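# Seat one blank on the fixture's two locating pins

## Task

Place a single blank over both of the fixture's locating pins so it rests level on the rest pads, and keep the second blank off the fixture entirely.

## Robot and tools

Robot: two arms. left_arm carries a two-finger gripper; right_arm carries a magnet gripper that holds only steel or iron. Each arm reports and takes commands in its own base frame: +z up, +x out over the table, and left_arm sits on the +y side. The scene frame has its origin at table height, midway between the two bases. Per BASES, left_arm's base is at (+0.044, +0.386, +0.013) m and right_arm's at (+0.039, -0.389, +0.013) m, each turned only slightly about z. Printed positions can be off by a few centimetres, more at long reach.

End effectors. For left_arm, end_effector_position is the point between the pads when closed. The fingers point along its +z and open and close along its y. For right_arm, it is the centre of the round magnet face, with z pointing out of the face. The face is a 48 mm rubber ring around a 31 mm metal centre.

Row layout, used by both execute_actions and move. A row is one flat list of 16 numbers, each from -1 to 1, always covering both arms:
- left dx, dy, dz, rx, ry, rz
- left gripper position, force_limit, speed
- right dx, dy, dz, rx, ry, rz
- right magnet
The six pose numbers of each arm are an offset, not a pose. They count from that arm's Hand target at the start of the action or move, along that arm's base axes. 1.0 equals 0.6 m of travel or 180 degrees of turn. rx, ry, rz form one rotation vector about the Hand target position. Rows never add up from row to row, but each new action or move starts from the new Hand target, so repeating an offset moves the arm again. All zeros re-requests the current Hand target.

Gripper numbers are absolute settings, not offsets:
- position: +1 is fully open (85 mm), about -0.8 brings the pads together, and -1 closes until blocked.
- force_limit and speed: -1 to +1. Speed runs about 20 mm/s at -1, 85 at 0 and 150 at +1. A slow, low-force close gives a gentler grip.
- magnet: 1 is on and 0 is off. It switches in about 0.1 s and keeps its last value.
Repeat the last gripper and magnet values to leave them unchanged, because a 0 there is a real command.

execute_actions(actions, cameras): actions holds up to 15 rows per action. Each row lasts one 1/30 s step, and the last row holds for the rest of the 15 steps. An empty list only returns the state.

move(target, speed, blend, stop_force, zero, blocking, cameras): moves both end effectors in straight lines toward target, which is one 16-number row or a list of up to 15 rows. Every row counts from the same starting Hand targets.
- speed: in m/s, from 0.002 to 3.6, default 0.25.
- blend: in m, rounds the corners of a list of rows.
- stop_force: in N, from 3 to 120. It ends an arm's path when push against its motion exceeds that value. Do not use it when the arm turns or when backing off a contact.
- zero: resets the force baseline, default true.
- blocking=false: returns early, and cannot be combined with stop_force.
Moves do not avoid obstacles or the other arm.

Other tools:
- wait(seconds): 0 to 10.
- stop(): brakes a running move.
- zoom_image(camera: cam_left_wrist or cam_right_wrist, region [x0,y0,x1,y1], in pixels, at most 504x504).
- zero_wrist_force(arm).
- read_manual(section).
- finished_scene(scene): takes the current scene number and ends the scene for good.
Cameras are cam_left_wrist and cam_right_wrist, each 896x504.

Results:
- Hand target: the last commanded pose after clipping.
- end_effector_position and end_effector_quat_wxyz: where the end effector actually is. It may settle short of the target; send the gap as an offset.
- object_status for the gripper: 0 moving, 1 blocked while opening, 2 blocked while closing (a grip), 3 at the requested opening or closed fully.
- position_measured: in counts. 3 is open, 78 is about 60 mm, 130 is 40 mm, 180 is 20 mm, 230 is pads touching.
- magnet_out and magnet_back: show where the magnet is.
- part_present: 1 when steel covers the magnet centre within about 2.5 mm.
- Wrist force and Wrist torque: in the end effector's axes, with a third line showing the peak since the last one.
- Joint torques: include the arm's own weight.
- The move: line gives how the move ended (done, off_target, moving, held, fault) and any limits. limits=paced means the pose sent to an arm was clipped; limits=held means a check held back steps.

Control notes:
- Orientation commands are clipped to within 32 degrees of the current orientation each step.
- Commands lag about 0.09 to 0.21 s behind, and fast moves overshoot.
- Keep paths away from an arm's own base.
- The magnet pulls nearby light parts from about 10 mm, so switch it on just above the blank. Stop just short of touching, since going a millimetre past contact can overload the arm. Switch it off to release.

Avoid:
- Net force near 150 N, or joint torques reaching their limits (141 N m for the big joints, 26.3 N m for the wrists). Either causes a 10 s fault stop.
- Collisions between the two arms.
- Fast hits, hard presses or slams.
- Squeezing hard on a part that still rests on something.
- Releasing a part while it is moving.
- Dropping anything or letting it leave the table.
- Holding loads or reaching far out for long, which heats motors and leads to an over-temperature stop.

Each tool is called as name(argument=value, ...) on one line, values as JSON.

## Session

execute_actions(actions=[])

Scene clock: 0.00 s.
left_arm: end_effector_position=(+0.3139, +0.5306, +0.1246) position_measured=3 object_status=3 end_effector_quat_wxyz=(-0.005, +0.903, -0.400, +0.159) | right_arm: end_effector_position=(+0.5281, -0.0226, +0.2145) magnet_out=0 magnet_back=1 part_present=0 end_effector_quat_wxyz=(+0.714, -0.583, -0.365, -0.130)
Joint positions: left_arm=[0.947 -1.194 1.72 -2.175 -1.881 -1.372] | right_arm=[-0.542 -0.853 1.328 -0.408 -0.922 -2.351]
Joint velocities: within noise
Joint torques (N m): no reading
Motor temperatures (°C): left_arm=[33 24 31 29 42 30] | right_arm=[38 36 33 47 37 45]
Wrist force (N): no reading
Wrist torque (N m): no reading
Wrist force, peak (N): no reading
Hand target: left_arm +0.3139, +0.5306, +0.1246; -0.005, +0.903, -0.400, +0.159 | right_arm +0.5281, -0.0226, +0.2145; +0.714, -0.583, -0.365, -0.130

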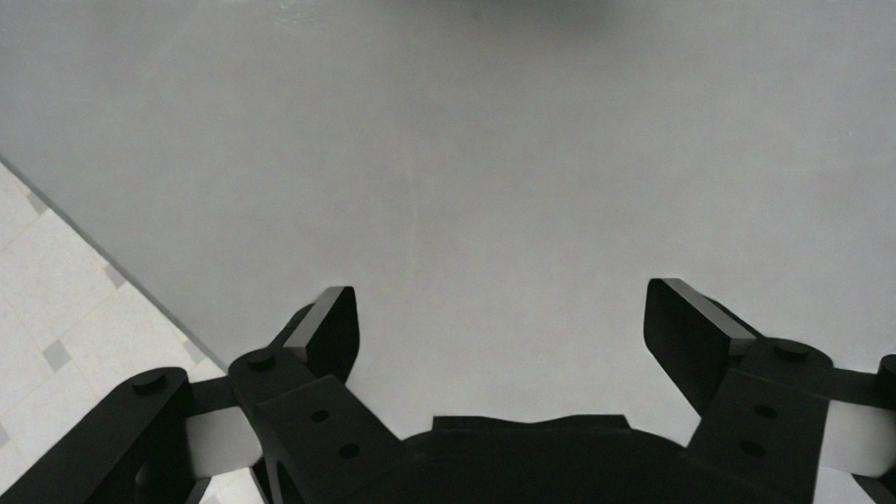

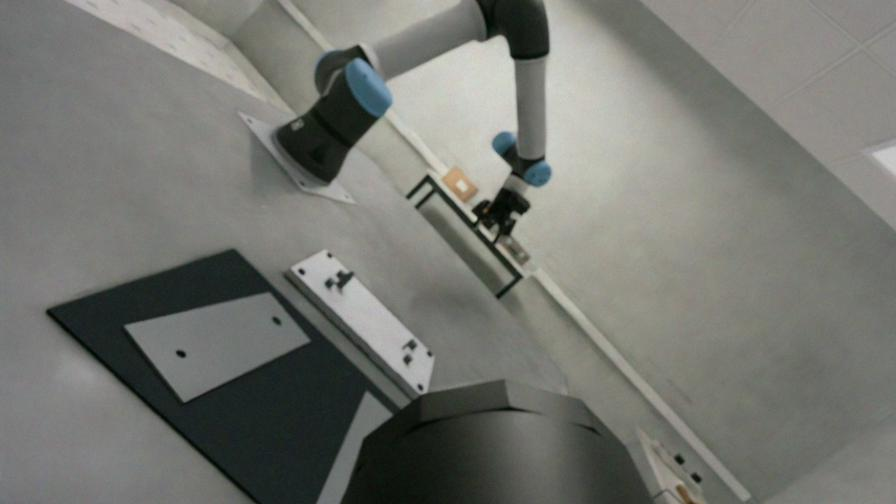

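move(target=[0,0,0,0,0,0,1,1,1,-0.25,0.48,0.342,-0.48,-0.192,0,0], speed=0.4)

Scene clock: 3.30 s.
left_arm: end_effector_position=(+0.3139, +0.5306, +0.1246) position_measured=3 object_status=3 end_effector_quat_wxyz=(-0.005, +0.903, -0.400, +0.159) | right_arm: end_effector_position=(+0.3782, +0.2654, +0.4197) magnet_out=0 magnet_back=1 part_present=0 end_effector_quat_wxyz=(+0.000, +0.847, +0.531, +0.000)
Joint positions: left_arm=[0.947 -1.194 1.72 -2.175 -1.881 -1.372] | right_arm=[0.319 -1.685 1.601 -1.488 -1.571 -0.801]
Joint torques (N m): left_arm=[3.39 -39.9 -20.97 -2.68 -0.35 0.35] | right_arm=[9.2 -11.06 -34.33 -1.16 -1.34 1.61]
Wrist force (N): left_arm=[0.2 0.1 -0.2] | right_arm=[1.7 -1.2 -0.5]
Wrist torque (N m): left_arm=[0.02 -0.03 0.00] | right_arm=[0.05 -0.15 -0.22]
Wrist force, peak (N): left_arm=[0.2 0.1 -0.4] | right_arm=[2.2 -2.2 -1.2]
Hand target: left_arm +0.3139, +0.5306, +0.1246; -0.005, +0.903, -0.400, +0.159 | right_arm +0.3781, +0.2654, +0.4197; +0.000, +0.847, +0.531, +0.000
Off the commanded pose: left_arm 0.000 m, 0 deg | right_arm 0.000 m, 0 deg.
move: done

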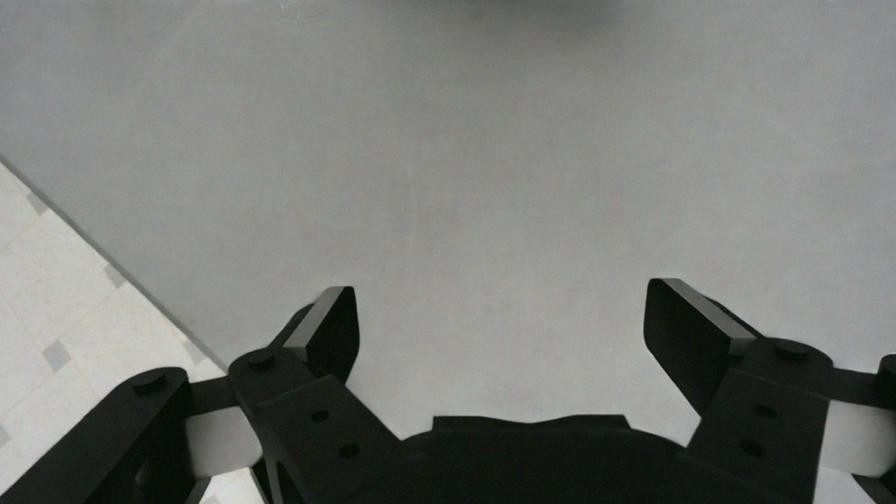

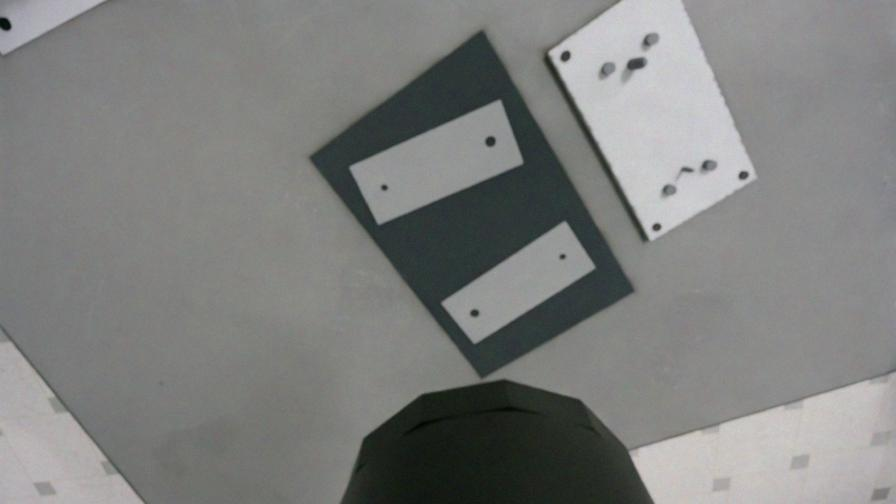

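zoom_image(camera="cam_right_wrist", region=[540, 0, 764, 250])

zoom_image(camera="cam_right_wrist", region=[340, 90, 640, 360])

Scaled by 2.016 from the camera's 896x504 image, which has a finer 1280x720 frame.

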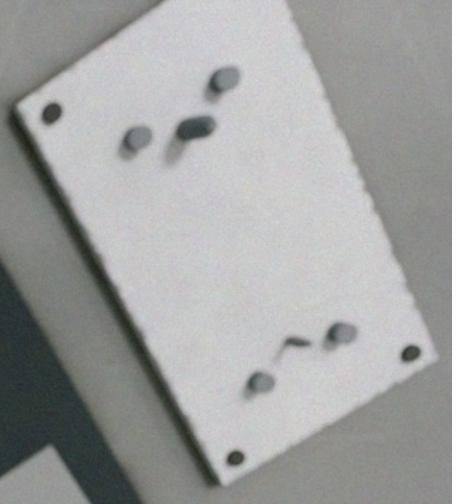

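Scaled by 1.680 from the camera's 896x504 image, which has a finer 1280x720 frame.

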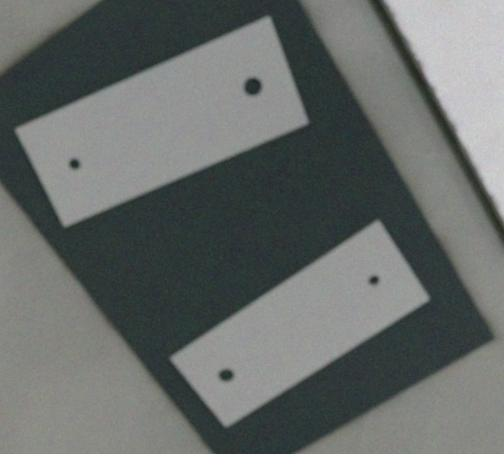

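move(target=[0,0,0,0,0,0,1,1,1,0.0183,-0.046,-0.4167,0,0,0,0], speed=0.3, cameras=["cam_right_wrist"])

zoom_image(camera="cam_right_wrist", region=[200, 0, 700, 400])

Scene clock: 6.07 s.
left_arm: end_effector_position=(+0.3139, +0.5306, +0.1246) position_measured=3 object_status=3 end_effector_quat_wxyz=(-0.005, +0.903, -0.400, +0.159) | right_arm: end_effector_position=(+0.3891, +0.2378, +0.1697) magnet_out=0 magnet_back=1 part_present=0 end_effector_quat_wxyz=(+0.000, +0.847, +0.531, +0.000)
Joint positions: left_arm=[0.947 -1.194 1.72 -2.175 -1.881 -1.372] | right_arm=[0.252 -1.544 2.138 -2.166 -1.571 -0.868]
Joint torques (N m): left_arm=[4.27 -39.57 -19.31 -2.39 0.12 1.18] | right_arm=[-9.14 -12.96 -12.35 -4.89 1.47 -2.16]
Wrist force (N): left_arm=[0.0 0.0 -0.2] | right_arm=[1.5 -1.2 -0.8]
Wrist torque (N m): left_arm=[0.01 0.00 0.01] | right_arm=[0.03 -0.21 -0.22]
Wrist force, peak (N): left_arm=[0.2 0.2 -0.3] | right_arm=[1.7 -1.4 -2.3]
Hand target: left_arm +0.3139, +0.5306, +0.1246; -0.005, +0.903, -0.400, +0.159 | right_arm +0.3891, +0.2378, +0.1697; +0.000, +0.847, +0.531, +0.000
Off the commanded pose: left_arm 0.000 m, 0 deg | right_arm 0.000 m, 0 deg.
move: done
Images, in order (width x height): cam_right_wrist 896x504.

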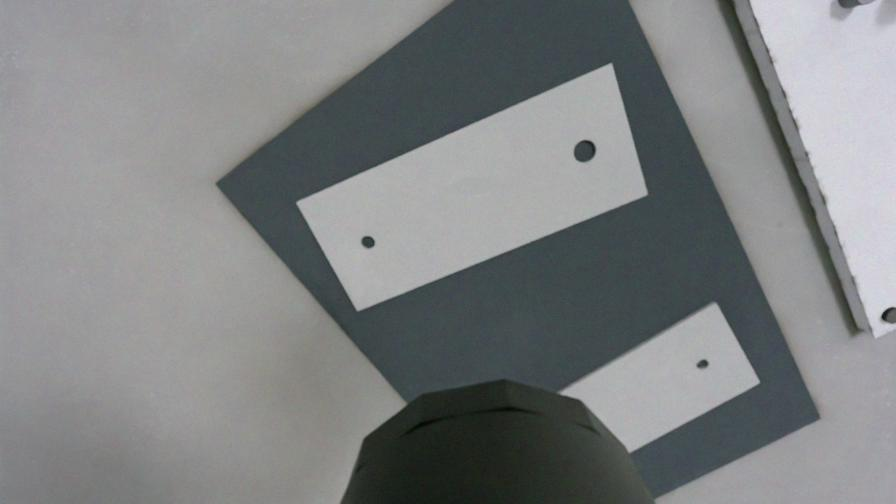

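Scaled by 1.008 from the camera's 896x504 image, which has a finer 1280x720 frame.

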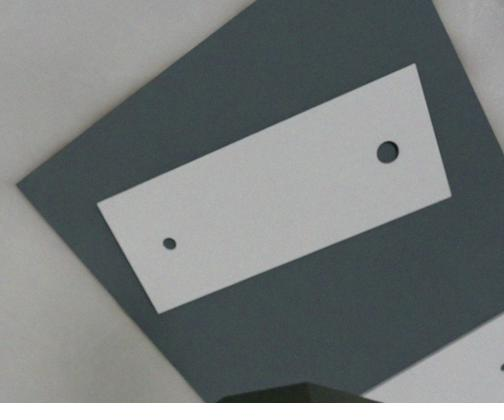

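move(target=[0,0,0,0,0,0,1,1,1,0.0685,0.3013,0.0467,0,0,0.233,0], speed=0.3, cameras=["cam_right_wrist"])

zoom_image(camera="cam_right_wrist", region=[300, 50, 700, 350])

Scene clock: 8.47 s.
left_arm: end_effector_position=(+0.3139, +0.5306, +0.1246) position_measured=3 object_status=3 end_effector_quat_wxyz=(-0.005, +0.903, -0.400, +0.159) | right_arm: end_effector_position=(+0.4302, +0.4186, +0.1977) magnet_out=0 magnet_back=1 part_present=0 end_effector_quat_wxyz=(+0.000, +0.601, +0.799, +0.000)
Joint positions: left_arm=[0.947 -1.194 1.72 -2.175 -1.881 -1.372] | right_arm=[0.548 -1.254 1.705 -2.022 -1.57 -1.304]
Joint torques (N m): left_arm=[4.68 -38.13 -18.71 -2.35 0.43 1.22] | right_arm=[6.94 -27.85 -32.51 -1.01 -1.75 -1.92]
Wrist force (N): left_arm=[0.3 -0.1 -0.3] | right_arm=[1.9 -0.6 -0.3]
Wrist torque (N m): left_arm=[-0.01 -0.04 0.00] | right_arm=[0.07 -0.23 -0.27]
Wrist force, peak (N): left_arm=[0.1 0.1 -0.4] | right_arm=[2.7 0.1 -0.3]
Hand target: left_arm +0.3139, +0.5306, +0.1246; -0.005, +0.903, -0.400, +0.159 | right_arm +0.4302, +0.4186, +0.1977; +0.000, +0.601, +0.799, +0.000
Off the commanded pose: left_arm 0.000 m, 0 deg | right_arm 0.000 m, 0 deg.
move: done
Images, in order (width x height): cam_right_wrist 896x504.

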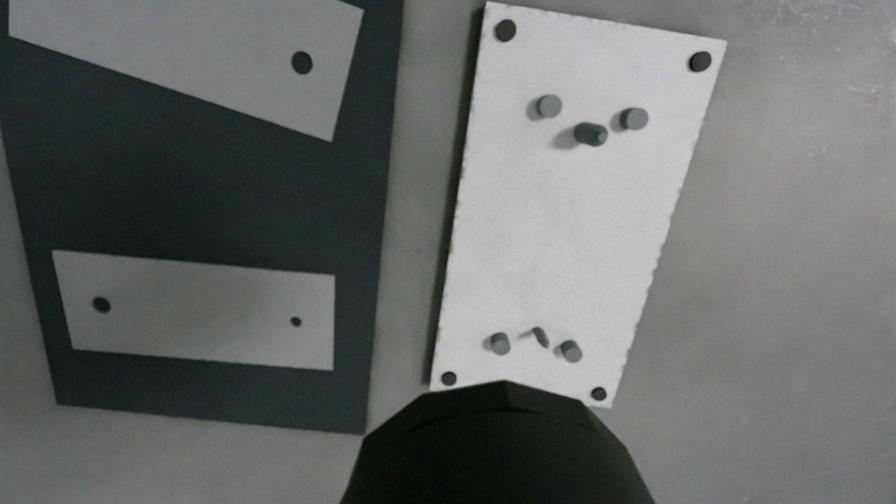

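Scaled by 1.260 from the camera's 896x504 image, which has a finer 1280x720 frame.

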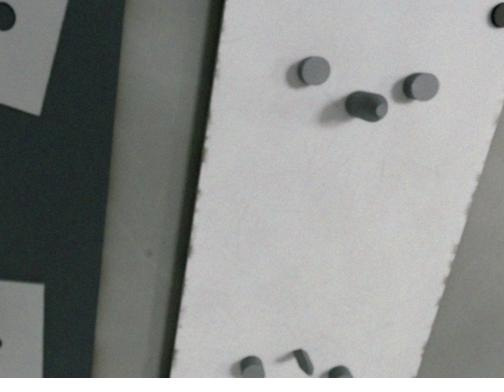

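move(target=[0,0,0,0,0,0,1,1,1,0.0005,0.0925,-0.0133,0,0,0.309,0], speed=0.3, cameras=["cam_right_wrist"])

zoom_image(camera="cam_right_wrist", region=[300, 50, 700, 350])

Scene clock: 11.27 s.
left_arm: end_effector_position=(+0.3139, +0.5306, +0.1246) position_measured=3 object_status=3 end_effector_quat_wxyz=(-0.005, +0.903, -0.400, +0.159) | right_arm: end_effector_position=(+0.4305, +0.4741, +0.1897) magnet_out=0 magnet_back=1 part_present=0 end_effector_quat_wxyz=(+0.000, +0.159, +0.987, +0.000)
Joint positions: left_arm=[0.947 -1.194 1.72 -2.175 -1.881 -1.372] | right_arm=[0.624 -1.158 1.59 -2.002 -1.57 -2.199]
Joint torques (N m): left_arm=[5.62 -38.37 -17.17 -1.84 0.45 1.34] | right_arm=[7.63 -30.97 -32.36 -1.18 1.32 -1.98]
Wrist force (N): left_arm=[0.2 0.0 -0.3] | right_arm=[1.9 -0.6 0.0]
Wrist torque (N m): left_arm=[0.00 -0.03 0.00] | right_arm=[0.10 -0.26 -0.25]
Wrist force, peak (N): left_arm=[0.4 0.1 -0.2] | right_arm=[2.0 -1.2 -0.4]
Hand target: left_arm +0.3139, +0.5306, +0.1246; -0.005, +0.903, -0.400, +0.159 | right_arm +0.4305, +0.4741, +0.1897; +0.000, +0.159, +0.987, +0.000
Off the commanded pose: left_arm 0.000 m, 0 deg | right_arm 0.000 m, 0 deg.
move: done
Images, in order (width x height): cam_right_wrist 896x504.

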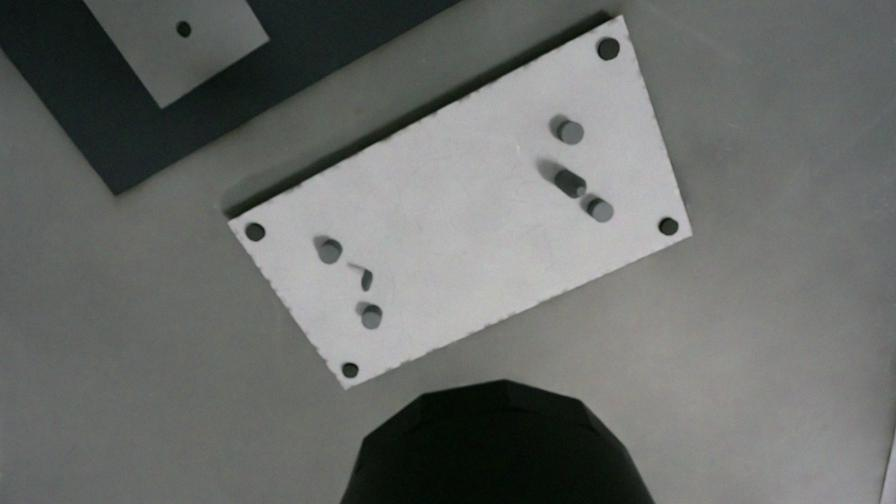

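Scaled by 1.260 from the camera's 896x504 image, which has a finer 1280x720 frame.

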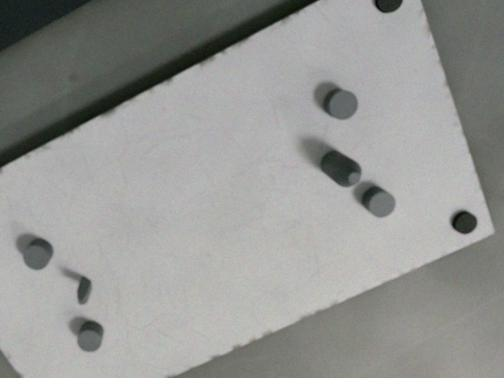

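move(target=[0,0,0,0,0,0,1,1,1,0.01133,0.02183,-0.0233,0,0,0.0178,0], speed=0.3, cameras=["cam_right_wrist"])

zoom_image(camera="cam_right_wrist", region=[520, 80, 660, 220])

zoom_image(camera="cam_right_wrist", region=[300, 170, 440, 310])

Scene clock: 12.77 s.
left_arm: end_effector_position=(+0.3139, +0.5306, +0.1246) position_measured=3 object_status=3 end_effector_quat_wxyz=(-0.005, +0.903, -0.400, +0.159) | right_arm: end_effector_position=(+0.4373, +0.4871, +0.1758) magnet_out=0 magnet_back=1 part_present=0 end_effector_quat_wxyz=(+0.000, +0.131, +0.991, +0.000)
Joint positions: left_arm=[0.947 -1.194 1.72 -2.175 -1.881 -1.372] | right_arm=[0.634 -1.114 1.562 -2.019 -1.57 -2.245]
Joint torques (N m): left_arm=[7.44 -36.49 -16.87 -1.66 0.39 1.54] | right_arm=[8.94 -32.12 -32.74 -4.69 1.09 -1.95]
Wrist force (N): left_arm=[0.1 0.0 -0.1] | right_arm=[1.8 -0.7 -0.1]
Wrist torque (N m): left_arm=[0.00 -0.02 0.00] | right_arm=[0.09 -0.24 -0.29]
Wrist force, peak (N): left_arm=[0.1 0.3 -0.5] | right_arm=[1.9 -0.7 -0.2]
Hand target: left_arm +0.3139, +0.5306, +0.1246; -0.005, +0.903, -0.400, +0.159 | right_arm +0.4373, +0.4872, +0.1757; +0.000, +0.131, +0.991, +0.000
Off the commanded pose: left_arm 0.000 m, 0 deg | right_arm 0.000 m, 0 deg.
move: done
Images, in order (width x height): cam_right_wrist 896x504.

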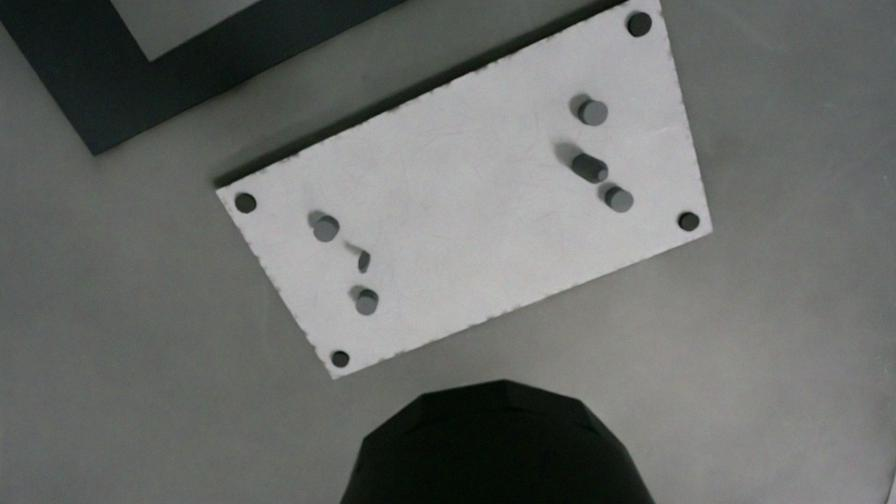

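Scaled by 3.600 from the camera's 896x504 image, which has a finer 1280x720 frame.

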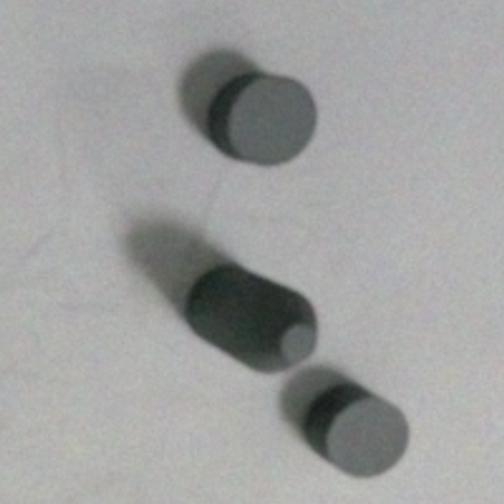

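Scaled by 3.600 from the camera's 896x504 image, which has a finer 1280x720 frame.

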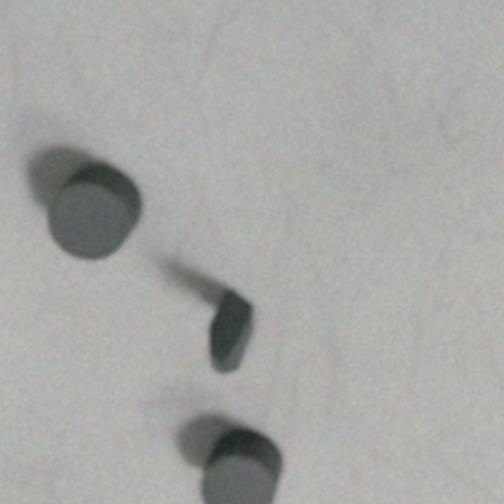

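move(target=[[0,0,0,0,0,0,1,1,1,0,0,0,0,0,0,0],[0,0,0,0,0,0,1,1,1,-0.1029,-0.4047,-0.0102,0,0,-0.5599,0],[0,0,0,0,0,0,1,1,1,-0.1029,-0.4047,-0.243,0,0,-0.5599,0]], blend=[0,0.03,0], speed=0.35, cameras=["cam_right_wrist"])

Scene clock: 17.33 s.
left_arm: end_effector_position=(+0.3139, +0.5306, +0.1246) position_measured=3 object_status=3 end_effector_quat_wxyz=(-0.005, +0.903, -0.400, +0.159) | right_arm: end_effector_position=(+0.3755, +0.2444, +0.0300) magnet_out=0 magnet_back=1 part_present=0 end_effector_quat_wxyz=(+0.000, +0.847, +0.531, +0.000) end_effector_velocity=(+0.001, +0.000, -0.002) end_effector_angular_velocity=(-0.004, +0.000, +0.000)
Joint positions: left_arm=[0.947 -1.194 1.72 -2.175 -1.881 -1.372] | right_arm=[0.275 -1.259 2.302 -2.615 -1.571 -0.845]
Joint velocities: left_arm=[within noise] | right_arm=[0 0.005 -0.001 -0.002 -0.003 0]
Joint torques (N m): left_arm=[9.55 -34.53 -17 -1.45 0.41 1.63] | right_arm=[8.35 -17.62 -23.71 -4.49 1.12 1.77]
Wrist force (N): left_arm=[0.0 0.2 -0.1] | right_arm=[1.4 -1.1 -0.9]
Wrist torque (N m): left_arm=[0.03 0.00 0.00] | right_arm=[0.01 -0.19 -0.21]
Wrist force, peak (N): left_arm=[-0.1 0.1 -0.4] | right_arm=[1.4 -1.4 -2.6]
Hand target: left_arm +0.3139, +0.5306, +0.1246; -0.005, +0.903, -0.400, +0.159 | right_arm +0.3756, +0.2444, +0.0299; +0.000, +0.847, +0.531, +0.000
Off the commanded pose: left_arm 0.000 m, 0 deg | right_arm 0.000 m, 0 deg.
move: done
Images, in order (width x height): cam_right_wrist 896x504.

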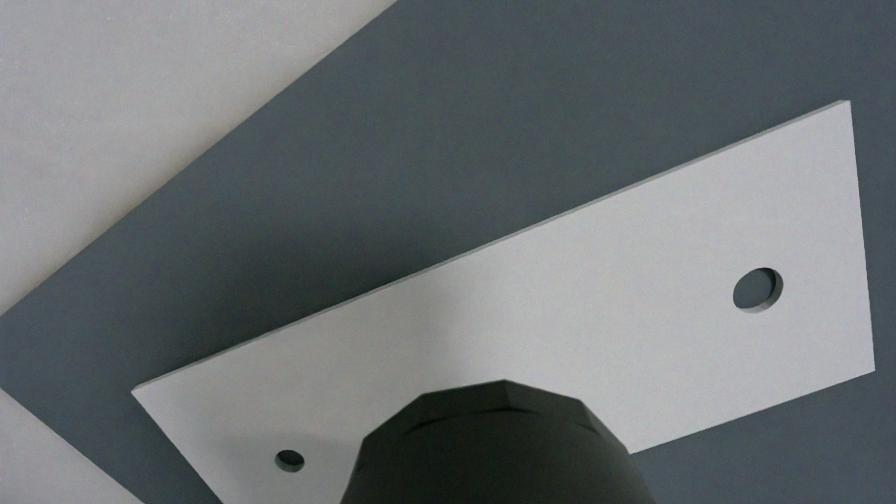

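move(target=[0,0,0,0,0,0,1,1,1,-0.0067,0.0125,-0.03,0,0,0,0], speed=0.1, cameras=[])

move(target=[0,0,0,0,0,0,1,1,1,0,0,-0.045,0,0,0,0], speed=0.006, stop_force=4, cameras=["cam_right_wrist"])

Scene clock: 20.73 s.
left_arm: end_effector_position=(+0.3139, +0.5306, +0.1246) position_measured=3 object_status=3 end_effector_quat_wxyz=(-0.005, +0.903, -0.400, +0.159) | right_arm: end_effector_position=(+0.3716, +0.2519, +0.0120) magnet_out=0 magnet_back=1 part_present=0 end_effector_quat_wxyz=(+0.000, +0.847, +0.531, +0.000)
Joint positions: left_arm=[0.947 -1.194 1.72 -2.175 -1.881 -1.372] | right_arm=[0.294 -1.207 2.308 -2.672 -1.571 -0.826]
Joint torques (N m): left_arm=[11.25 -32.8 -17.67 -1.68 0.36 1.54] | right_arm=[8.06 -19.56 -3.77 -4.68 0.2 1.76]
Wrist force (N): left_arm=[0.1 0.2 -0.1] | right_arm=[1.8 -1.2 -0.8]
Wrist torque (N m): left_arm=[0.03 -0.02 0.00] | right_arm=[0.03 -0.19 -0.24]
Wrist force, peak (N): left_arm=[0.0 0.1 -0.5] | right_arm=[1.8 -1.2 -1.0]
Hand target: left_arm +0.3139, +0.5306, +0.1246; -0.005, +0.903, -0.400, +0.159 | right_arm +0.3716, +0.2519, +0.0119; +0.000, +0.847, +0.531, +0.000
Off the commanded pose: left_arm 0.000 m, 0 deg | right_arm 0.000 m, 0 deg.
move: done
No camera images: "cameras" was empty.

Scene clock: 25.17 s.
left_arm: end_effector_position=(+0.3139, +0.5306, +0.1246) position_measured=3 object_status=3 end_effector_quat_wxyz=(-0.005, +0.903, -0.400, +0.159) | right_arm: end_effector_position=(+0.3715, +0.2519, -0.0082) magnet_out=0 magnet_back=1 part_present=0 end_effector_quat_wxyz=(+0.000, +0.847, +0.531, +0.000)
Joint positions: left_arm=[0.947 -1.194 1.72 -2.175 -1.881 -1.372] | right_arm=[0.294 -1.149 2.314 -2.737 -1.571 -0.826]
Joint torques (N m): left_arm=[12.69 -32.81 -18.03 -1.46 0.59 1.49] | right_arm=[4.58 -36.37 -12.86 -1.38 -0.85 1.76]
Wrist force (N): left_arm=[0.2 0.0 -0.2] | right_arm=[2.1 -0.7 -2.6]
Wrist torque (N m): left_arm=[0.00 -0.03 0.00] | right_arm=[0.04 -0.24 -0.22]
Wrist force, peak (N): left_arm=[0.3 0.1 -0.3] | right_arm=[-1.7 -4.3 -21.2]
Hand target: left_arm +0.3139, +0.5306, +0.1246; -0.005, +0.903, -0.400, +0.159 | right_arm +0.3716, +0.2519, -0.0082; +0.000, +0.847, +0.531, +0.000 (not the last commanded pose)
Off the commanded pose: left_arm 0.000 m, 0 deg | right_arm 0.007 m, 0 deg.
move: contact (right_arm)
Images, in order (width x height): cam_right_wrist 896x504.

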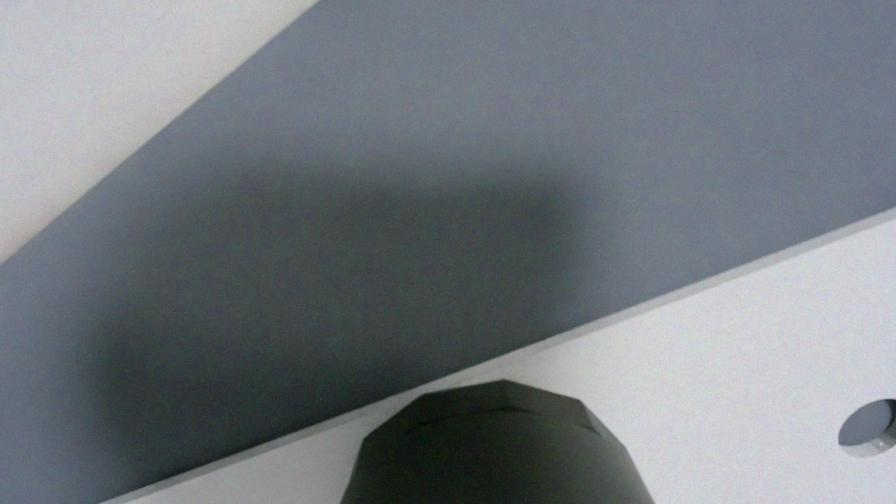

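execute_actions(actions=[[[0,0,0,0,0,0,1,1,1,0,0,0,0,0,0,1]]], cameras=[])

move(target=[[0,0,0,0,0,0,1,1,1,0,0,0.15,0,0,0,1],[0,0,0,0,0,0,1,1,1,0.095,0.367,0.15,0,0,0.5617,1]], speed=[0.15,0.25], blend=[0.02,0], cameras=["cam_right_wrist"])

Scene clock: 26.10 s.
left_arm: end_effector_position=(+0.3139, +0.5306, +0.1246) position_measured=3 object_status=3 end_effector_quat_wxyz=(-0.005, +0.903, -0.400, +0.159) | right_arm: end_effector_position=(+0.3715, +0.2519, -0.0082) magnet_out=1 magnet_back=0 part_present=1 end_effector_quat_wxyz=(+0.000, +0.847, +0.531, +0.000)
Joint positions: left_arm=[0.947 -1.194 1.72 -2.175 -1.881 -1.372] | right_arm=[0.294 -1.149 2.314 -2.737 -1.571 -0.826]
Joint torques (N m): left_arm=[12.58 -33.12 -16.79 -1.55 0.54 1.33] | right_arm=[4.9 -35.53 -20.12 -2.98 -0.28 1.55]
Wrist force (N): left_arm=[0.1 0.1 0.0] | right_arm=[1.7 -1.2 1.7]
Wrist torque (N m): left_arm=[0.02 -0.02 0.00] | right_arm=[0.06 -0.21 -0.22]
Wrist force, peak (N): left_arm=[0.4 0.1 -0.2] | right_arm=[2.2 -0.8 -2.8]
Hand target: left_arm +0.3139, +0.5306, +0.1246; -0.005, +0.903, -0.400, +0.159 | right_arm +0.3716, +0.2519, -0.0082; +0.000, +0.847, +0.531, +0.000
Off the commanded pose: left_arm 0.000 m, 0 deg | right_arm 0.000 m, 0 deg.
No camera images: "cameras" was empty.

Scene clock: 30.87 s.
left_arm: end_effector_position=(+0.3139, +0.5306, +0.1246) position_measured=3 object_status=3 end_effector_quat_wxyz=(-0.005, +0.903, -0.400, +0.159) | right_arm: end_effector_position=(+0.4285, +0.4721, +0.0818) magnet_out=1 magnet_back=0 part_present=1 end_effector_quat_wxyz=(+0.000, +0.128, +0.992, +0.000)
Joint positions: left_arm=[0.947 -1.194 1.72 -2.175 -1.881 -1.372] | right_arm=[0.623 -1.03 1.71 -2.252 -1.57 -2.261]
Joint torques (N m): left_arm=[11.53 -32.83 -17.07 -1.64 0.46 1.54] | right_arm=[7.71 -34.67 -30.51 -1.24 1.43 -2.05]
Wrist force (N): left_arm=[0.2 0.1 -0.1] | right_arm=[1.7 -0.6 2.1]
Wrist torque (N m): left_arm=[0.02 -0.03 0.00] | right_arm=[0.13 -0.21 -0.24]
Wrist force, peak (N): left_arm=[0.2 0.4 -0.3] | right_arm=[1.4 -1.3 2.9]
Hand target: left_arm +0.3139, +0.5306, +0.1246; -0.005, +0.903, -0.400, +0.159 | right_arm +0.4286, +0.4721, +0.0818; +0.000, +0.128, +0.992, +0.000
Off the commanded pose: left_arm 0.000 m, 0 deg | right_arm 0.000 m, 0 deg.
move: done
Images, in order (width x height): cam_right_wrist 896x504.

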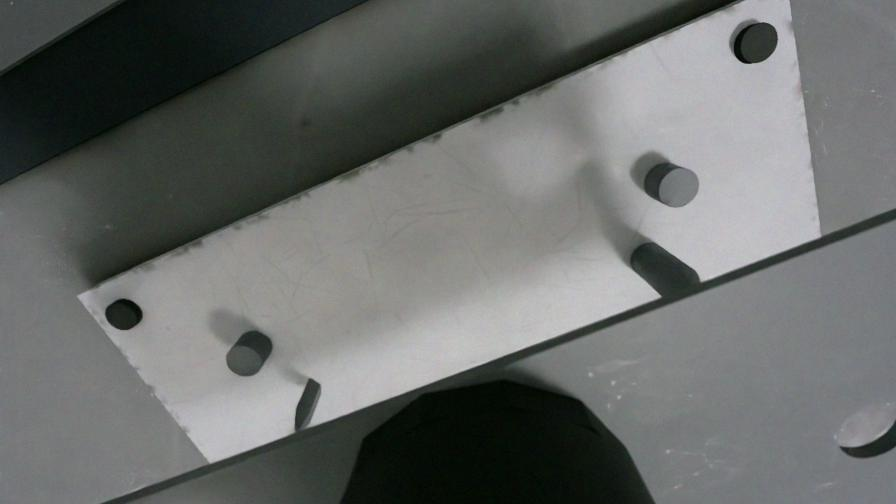

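move(target=[0,0,0,0,0,0,1,1,1,0,0,-0.075,0,0,0,1], speed=0.1, cameras=["cam_right_wrist"])

Scene clock: 31.97 s.
left_arm: end_effector_position=(+0.3139, +0.5306, +0.1246) position_measured=3 object_status=3 end_effector_quat_wxyz=(-0.005, +0.903, -0.400, +0.159) | right_arm: end_effector_position=(+0.4285, +0.4721, +0.0369) magnet_out=1 magnet_back=0 part_present=1 end_effector_quat_wxyz=(+0.000, +0.128, +0.992, +0.000)
Joint positions: left_arm=[0.947 -1.194 1.72 -2.175 -1.881 -1.372] | right_arm=[0.623 -0.958 1.736 -2.349 -1.57 -2.262]
Joint torques (N m): left_arm=[12.12 -33.39 -17.14 -1.68 0.36 1.31] | right_arm=[0.05 -36.2 -10.41 -5.33 0.98 0.06]
Wrist force (N): left_arm=[0.0 0.0 -0.2] | right_arm=[2.0 -0.8 2.1]
Wrist torque (N m): left_arm=[0.00 -0.01 0.00] | right_arm=[0.12 -0.29 -0.25]
Wrist force, peak (N): left_arm=[0.1 0.0 -0.5] | right_arm=[1.9 -1.1 2.9]
Hand target: left_arm +0.3139, +0.5306, +0.1246; -0.005, +0.903, -0.400, +0.159 | right_arm +0.4286, +0.4721, +0.0368; +0.000, +0.128, +0.992, +0.000
Off the commanded pose: left_arm 0.000 m, 0 deg | right_arm 0.000 m, 0 deg.
move: done
Images, in order (width x height): cam_right_wrist 896x504.

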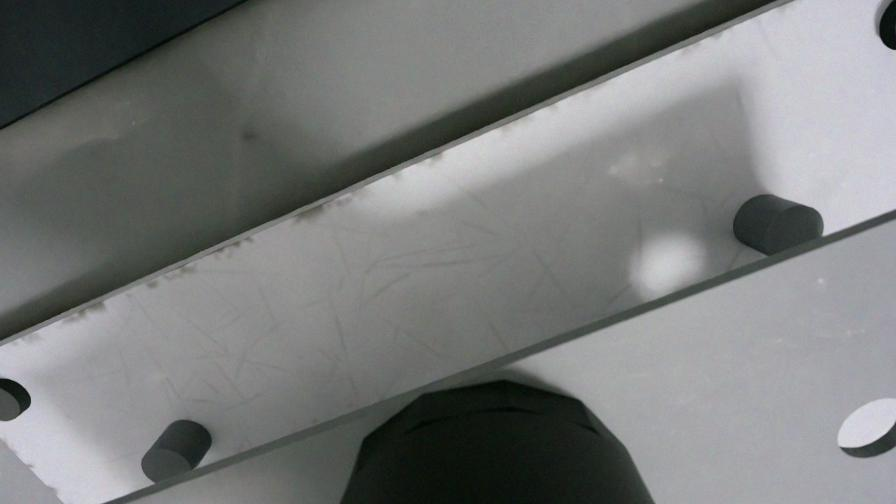

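move(target=[0,0,0,0,0,0,1,1,1,0,0,-0.0667,0,0,0,1], speed=0.012, stop_force=5, cameras=["cam_right_wrist"])

Scene clock: 34.43 s.
left_arm: end_effector_position=(+0.3139, +0.5306, +0.1246) position_measured=3 object_status=3 end_effector_quat_wxyz=(-0.005, +0.903, -0.400, +0.159) | right_arm: end_effector_position=(+0.4285, +0.4721, +0.0243) magnet_out=1 magnet_back=0 part_present=1 end_effector_quat_wxyz=(+0.000, +0.128, +0.992, +0.000)
Joint positions: left_arm=[0.947 -1.194 1.72 -2.175 -1.881 -1.372] | right_arm=[0.623 -0.937 1.741 -2.375 -1.57 -2.262]
Joint torques (N m): left_arm=[11.67 -32.33 -18.62 -1.55 0.44 1.66] | right_arm=[0.02 -50.33 -22.43 0.45 -0.17 0.74]
Wrist force (N): left_arm=[0.1 0.3 -0.2] | right_arm=[1.8 9.7 0.0]
Wrist torque (N m): left_arm=[0.04 -0.03 0.00] | right_arm=[0.15 -0.14 0.36]
Wrist force, peak (N): left_arm=[0.0 0.1 -0.4] | right_arm=[3.5 9.5 -8.8]
Hand target: left_arm +0.3139, +0.5306, +0.1246; -0.005, +0.903, -0.400, +0.159 | right_arm +0.4285, +0.4721, +0.0243; +0.000, +0.128, +0.992, +0.000 (not the last commanded pose)
Off the commanded pose: left_arm 0.000 m, 0 deg | right_arm 0.028 m, 0 deg.
move: contact (right_arm)
Images, in order (width x height): cam_right_wrist 896x504.

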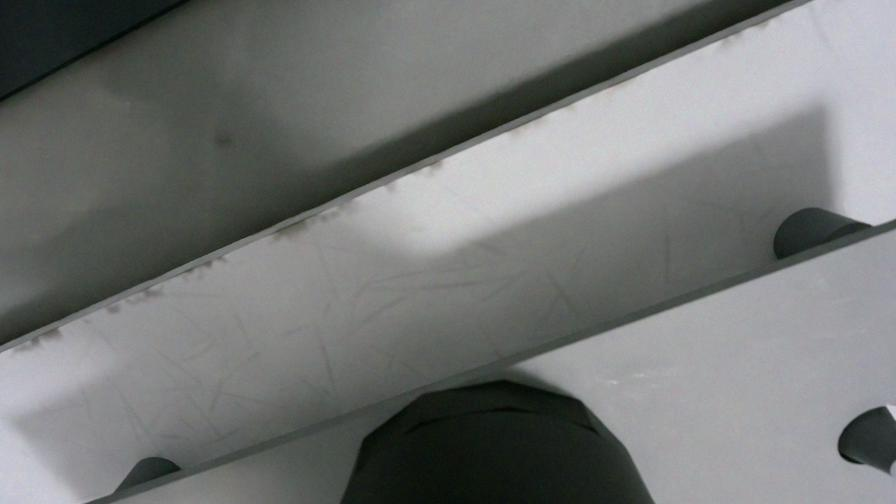

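zoom_image(camera="cam_right_wrist", region=[756, 364, 896, 504])

Scaled by 3.600 from the camera's 896x504 image, which has a finer 1280x720 frame.

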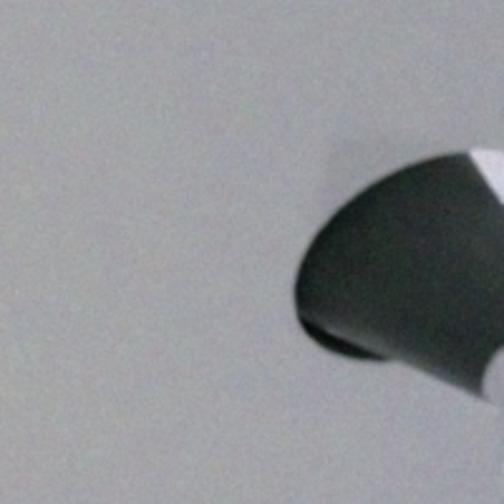

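move(target=[0,0,0,0,0,0,1,1,1,0.0004,0.0015,0,0,0,0,1], speed=0.005, cameras=["cam_right_wrist"])

zoom_image(camera="cam_right_wrist", region=[756, 364, 896, 504])

Scene clock: 35.50 s.
left_arm: end_effector_position=(+0.3139, +0.5306, +0.1246) position_measured=3 object_status=3 end_effector_quat_wxyz=(-0.005, +0.903, -0.400, +0.159) | right_arm: end_effector_position=(+0.4288, +0.4730, +0.0243) magnet_out=1 magnet_back=0 part_present=1 end_effector_quat_wxyz=(+0.000, +0.128, +0.992, +0.000)
Joint positions: left_arm=[0.947 -1.194 1.72 -2.175 -1.881 -1.372] | right_arm=[0.624 -0.936 1.739 -2.374 -1.57 -2.261]
Joint torques (N m): left_arm=[12.59 -34.01 -18.63 -1.41 0.26 1.39] | right_arm=[8.29 -36 -28.39 -1.33 -0.2 1.76]
Wrist force (N): left_arm=[0.0 0.0 -0.1] | right_arm=[2.1 -0.9 2.1]
Wrist torque (N m): left_arm=[0.01 0.01 0.00] | right_arm=[0.11 -0.29 -0.26]
Wrist force, peak (N): left_arm=[-0.1 0.2 -0.4] | right_arm=[1.8 9.5 -0.4]
Hand target: left_arm +0.3139, +0.5306, +0.1246; -0.005, +0.903, -0.400, +0.159 | right_arm +0.4288, +0.4730, +0.0243; +0.000, +0.128, +0.992, +0.000
Off the commanded pose: left_arm 0.000 m, 0 deg | right_arm 0.000 m, 0 deg.
move: done
Images, in order (width x height): cam_right_wrist 896x504.

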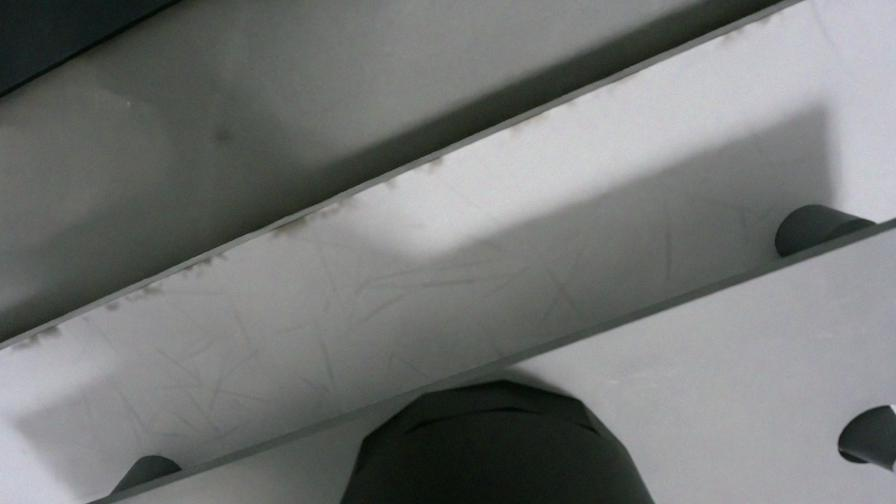

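Scaled by 3.600 from the camera's 896x504 image, which has a finer 1280x720 frame.

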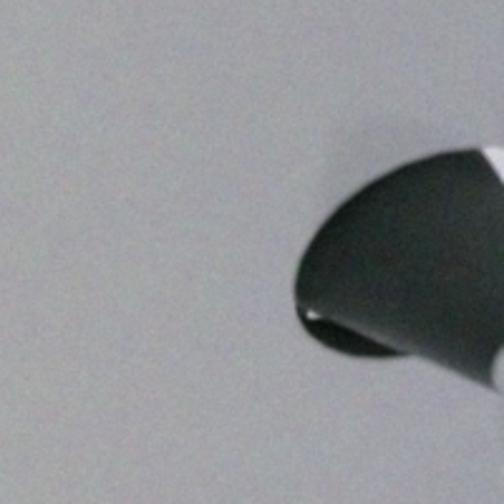

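move(target=[0,0,0,0,0,0,1,1,1,0,0,-0.05,0,0,0,1], speed=0.01, stop_force=5, cameras=["cam_right_wrist"])

zoom_image(camera="cam_right_wrist", region=[756, 364, 896, 504])

Scene clock: 37.27 s.
left_arm: end_effector_position=(+0.3139, +0.5306, +0.1246) position_measured=3 object_status=3 end_effector_quat_wxyz=(-0.005, +0.903, -0.400, +0.159) | right_arm: end_effector_position=(+0.4288, +0.4731, +0.0208) magnet_out=1 magnet_back=0 part_present=1 end_effector_quat_wxyz=(+0.000, +0.128, +0.992, +0.000)
Joint positions: left_arm=[0.947 -1.194 1.72 -2.175 -1.881 -1.372] | right_arm=[0.624 -0.929 1.74 -2.381 -1.57 -2.261]
Joint torques (N m): left_arm=[12.4 -33.41 -16.6 -1.53 0.57 1.54] | right_arm=[-0.66 -48.71 -22.62 0.62 -3.51 1.73]
Wrist force (N): left_arm=[0.0 0.0 -0.1] | right_arm=[5.1 12.9 0.2]
Wrist torque (N m): left_arm=[0.00 0.00 0.00] | right_arm=[-0.01 -0.41 -0.62]
Wrist force, peak (N): left_arm=[0.0 0.0 -0.4] | right_arm=[5.4 15.2 -0.2]
Hand target: left_arm +0.3139, +0.5306, +0.1246; -0.005, +0.903, -0.400, +0.159 | right_arm +0.4288, +0.4731, +0.0208; +0.000, +0.128, +0.992, +0.000 (not the last commanded pose)
Off the commanded pose: left_arm 0.000 m, 0 deg | right_arm 0.026 m, 0 deg.
move: contact (right_arm)
Images, in order (width x height): cam_right_wrist 896x504.

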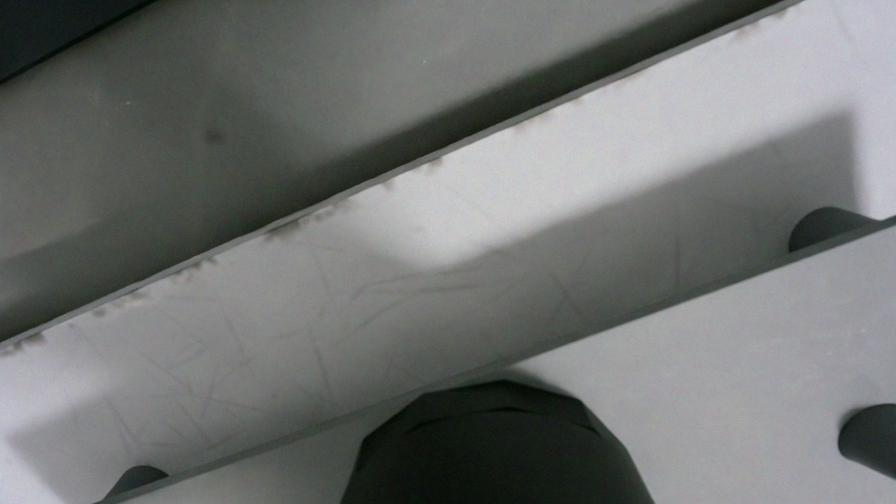

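Scaled by 3.600 from the camera's 896x504 image, which has a finer 1280x720 frame.

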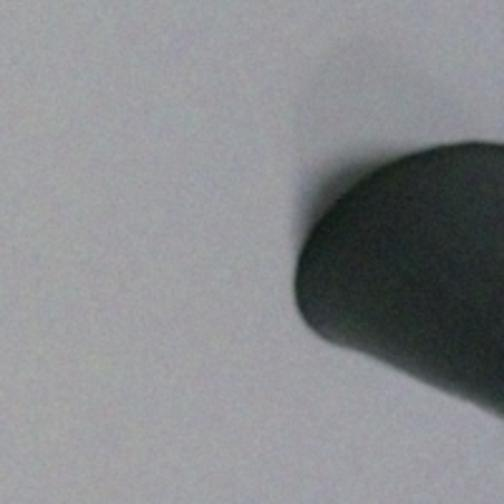

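move(target=[0,0,0,0,0,0,1,1,1,-0.0002,0.00165,0,0,0,0.0017,1], speed=0.005, cameras=[])

move(target=[0,0,0,0,0,0,1,1,1,0,0,-0.05,0,0,0,1], speed=0.01, stop_force=6, cameras=["cam_right_wrist"])

Scene clock: 38.23 s.
left_arm: end_effector_position=(+0.3139, +0.5306, +0.1246) position_measured=3 object_status=3 end_effector_quat_wxyz=(-0.005, +0.903, -0.400, +0.159) | right_arm: end_effector_position=(+0.4287, +0.4740, +0.0208) magnet_out=1 magnet_back=0 part_present=1 end_effector_quat_wxyz=(+0.000, +0.126, +0.992, +0.000)
Joint positions: left_arm=[0.947 -1.194 1.72 -2.175 -1.881 -1.372] | right_arm=[0.625 -0.928 1.738 -2.38 -1.57 -2.265]
Joint torques (N m): left_arm=[12.22 -32.8 -18.38 -1.27 0.62 1.47] | right_arm=[10.94 -35.32 -30.04 -1.94 1.58 -1.72]
Wrist force (N): left_arm=[0.0 0.0 -0.1] | right_arm=[-1.2 -7.0 1.9]
Wrist torque (N m): left_arm=[0.01 0.00 0.00] | right_arm=[0.13 -0.26 -0.68]
Wrist force, peak (N): left_arm=[0.0 0.3 -0.2] | right_arm=[5.2 13.1 0.4]
Hand target: left_arm +0.3139, +0.5306, +0.1246; -0.005, +0.903, -0.400, +0.159 | right_arm +0.4287, +0.4741, +0.0208; +0.000, +0.125, +0.992, +0.000
Off the commanded pose: left_arm 0.000 m, 0 deg | right_arm 0.000 m, 0 deg.
move: done
No camera images: "cameras" was empty.

Scene clock: 40.53 s.
left_arm: end_effector_position=(+0.3139, +0.5306, +0.1246) position_measured=3 object_status=3 end_effector_quat_wxyz=(-0.005, +0.903, -0.400, +0.159) | right_arm: end_effector_position=(+0.4287, +0.4741, +0.0120) magnet_out=1 magnet_back=0 part_present=1 end_effector_quat_wxyz=(+0.000, +0.125, +0.992, +0.000)
Joint positions: left_arm=[0.947 -1.194 1.72 -2.175 -1.881 -1.372] | right_arm=[0.625 -0.913 1.74 -2.398 -1.57 -2.265]
Joint torques (N m): left_arm=[13.1 -33.95 -19.03 -1.38 0.24 1.58] | right_arm=[5.96 -47.56 -24.21 -0.75 2.38 -1.09]
Wrist force (N): left_arm=[0.0 0.2 -0.2] | right_arm=[-0.3 -4.2 -4.2]
Wrist torque (N m): left_arm=[0.03 0.00 0.00] | right_arm=[0.06 -0.62 -0.83]
Wrist force, peak (N): left_arm=[-0.1 0.2 -0.4] | right_arm=[8.1 -18.2 -27.8]
Hand target: left_arm +0.3139, +0.5306, +0.1246; -0.005, +0.903, -0.400, +0.159 | right_arm +0.4287, +0.4741, +0.0120; +0.000, +0.125, +0.992, +0.000 (not the last commanded pose)
Off the commanded pose: left_arm 0.000 m, 0 deg | right_arm 0.021 m, 0 deg.
move: contact (right_arm)
Images, in order (width x height): cam_right_wrist 896x504.

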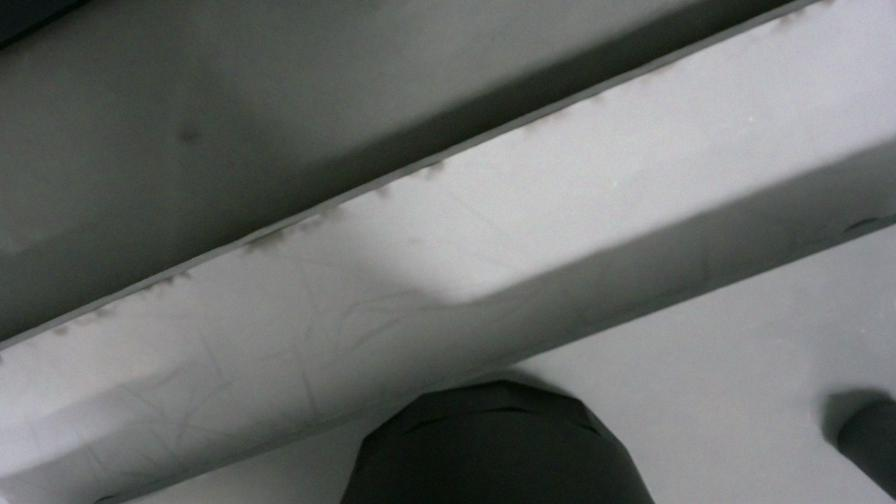

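move(target=[0,0,0,0,0,0,1,1,1,-0.0001,-0.0006,0,0,0,0,1], speed=0.005, cameras=[])

move(target=[0,0,0,0,0,0,1,1,1,0,0,-0.03,0,0,0,1], speed=0.004, stop_force=10, cameras=["cam_right_wrist"])

zoom_image(camera="cam_right_wrist", region=[596, 104, 896, 504])

Scene clock: 41.37 s.
left_arm: end_effector_position=(+0.3139, +0.5306, +0.1246) position_measured=3 object_status=3 end_effector_quat_wxyz=(-0.005, +0.903, -0.400, +0.159) | right_arm: end_effector_position=(+0.4286, +0.4738, +0.0120) magnet_out=1 magnet_back=0 part_present=1 end_effector_quat_wxyz=(+0.000, +0.125, +0.992, +0.001)
Joint positions: left_arm=[0.947 -1.194 1.72 -2.175 -1.881 -1.372] | right_arm=[0.625 -0.913 1.741 -2.399 -1.57 -2.265]
Joint torques (N m): left_arm=[12.54 -33.37 -17.52 -1.68 0.65 1.68] | right_arm=[-9.51 -51.68 -4.85 -2.52 0.23 -1.56]
Wrist force (N): left_arm=[0.1 0.0 -0.1] | right_arm=[-2.4 10.7 3.2]
Wrist torque (N m): left_arm=[0.01 -0.01 0.00] | right_arm=[0.14 -0.25 -0.76]
Wrist force, peak (N): left_arm=[0.3 0.0 -0.3] | right_arm=[-2.7 10.8 4.1]
Hand target: left_arm +0.3139, +0.5306, +0.1246; -0.005, +0.903, -0.400, +0.159 | right_arm +0.4286, +0.4737, +0.0120; +0.000, +0.125, +0.992, +0.000
Off the commanded pose: left_arm 0.000 m, 0 deg | right_arm 0.000 m, 0 deg.
move: done
No camera images: "cameras" was empty.

Scene clock: 42.47 s.
left_arm: end_effector_position=(+0.3139, +0.5306, +0.1246) position_measured=3 object_status=3 end_effector_quat_wxyz=(-0.005, +0.903, -0.400, +0.159) | right_arm: end_effector_position=(+0.4286, +0.4738, +0.0119) magnet_out=1 magnet_back=0 part_present=1 end_effector_quat_wxyz=(+0.000, +0.125, +0.992, +0.001)
Joint positions: left_arm=[0.947 -1.194 1.72 -2.175 -1.881 -1.372] | right_arm=[0.625 -0.913 1.741 -2.4 -1.57 -2.265]
Joint torques (N m): left_arm=[13.47 -33.11 -18.02 -1.64 0.38 1.5] | right_arm=[-8.49 -45.96 -11.31 1.08 -1.31 -1.17]
Wrist force (N): left_arm=[0.1 -0.1 -0.4] | right_arm=[2.8 7.4 -7.8]
Wrist torque (N m): left_arm=[-0.01 -0.01 0.00] | right_arm=[0.15 -0.55 -0.72]
Wrist force, peak (N): left_arm=[0.2 -0.2 -0.4] | right_arm=[5.0 3.8 -13.9]
Hand target: left_arm +0.3139, +0.5306, +0.1246; -0.005, +0.903, -0.400, +0.159 | right_arm +0.4286, +0.4738, +0.0119; +0.000, +0.125, +0.992, +0.001 (not the last commanded pose)
Off the commanded pose: left_arm 0.000 m, 0 deg | right_arm 0.018 m, 0 deg.
move: contact (right_arm)
Images, in order (width x height): cam_right_wrist 896x504.

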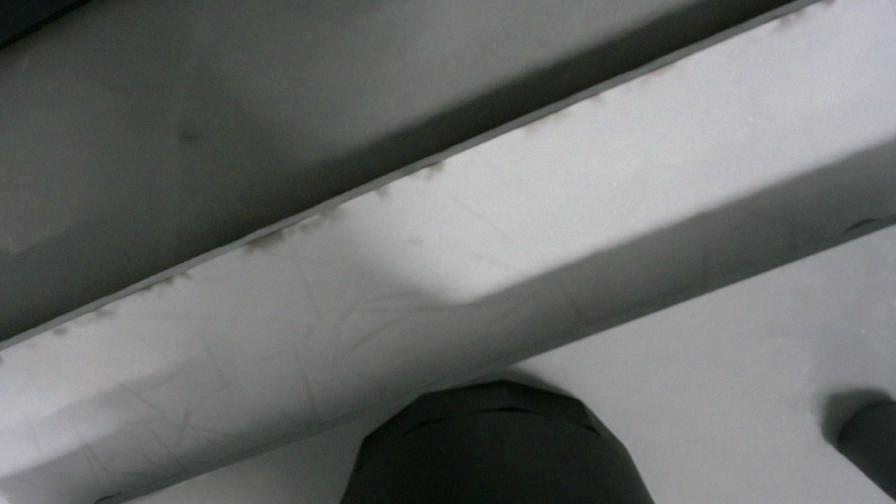

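Scaled by 1.260 from the camera's 896x504 image, which has a finer 1280x720 frame.

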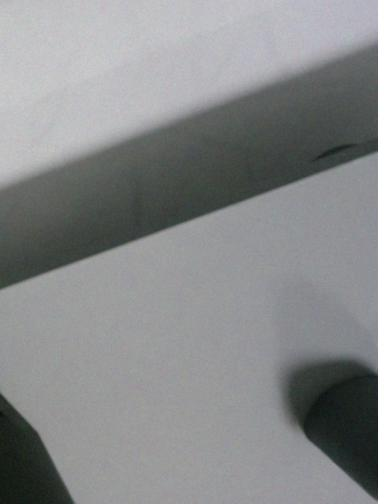

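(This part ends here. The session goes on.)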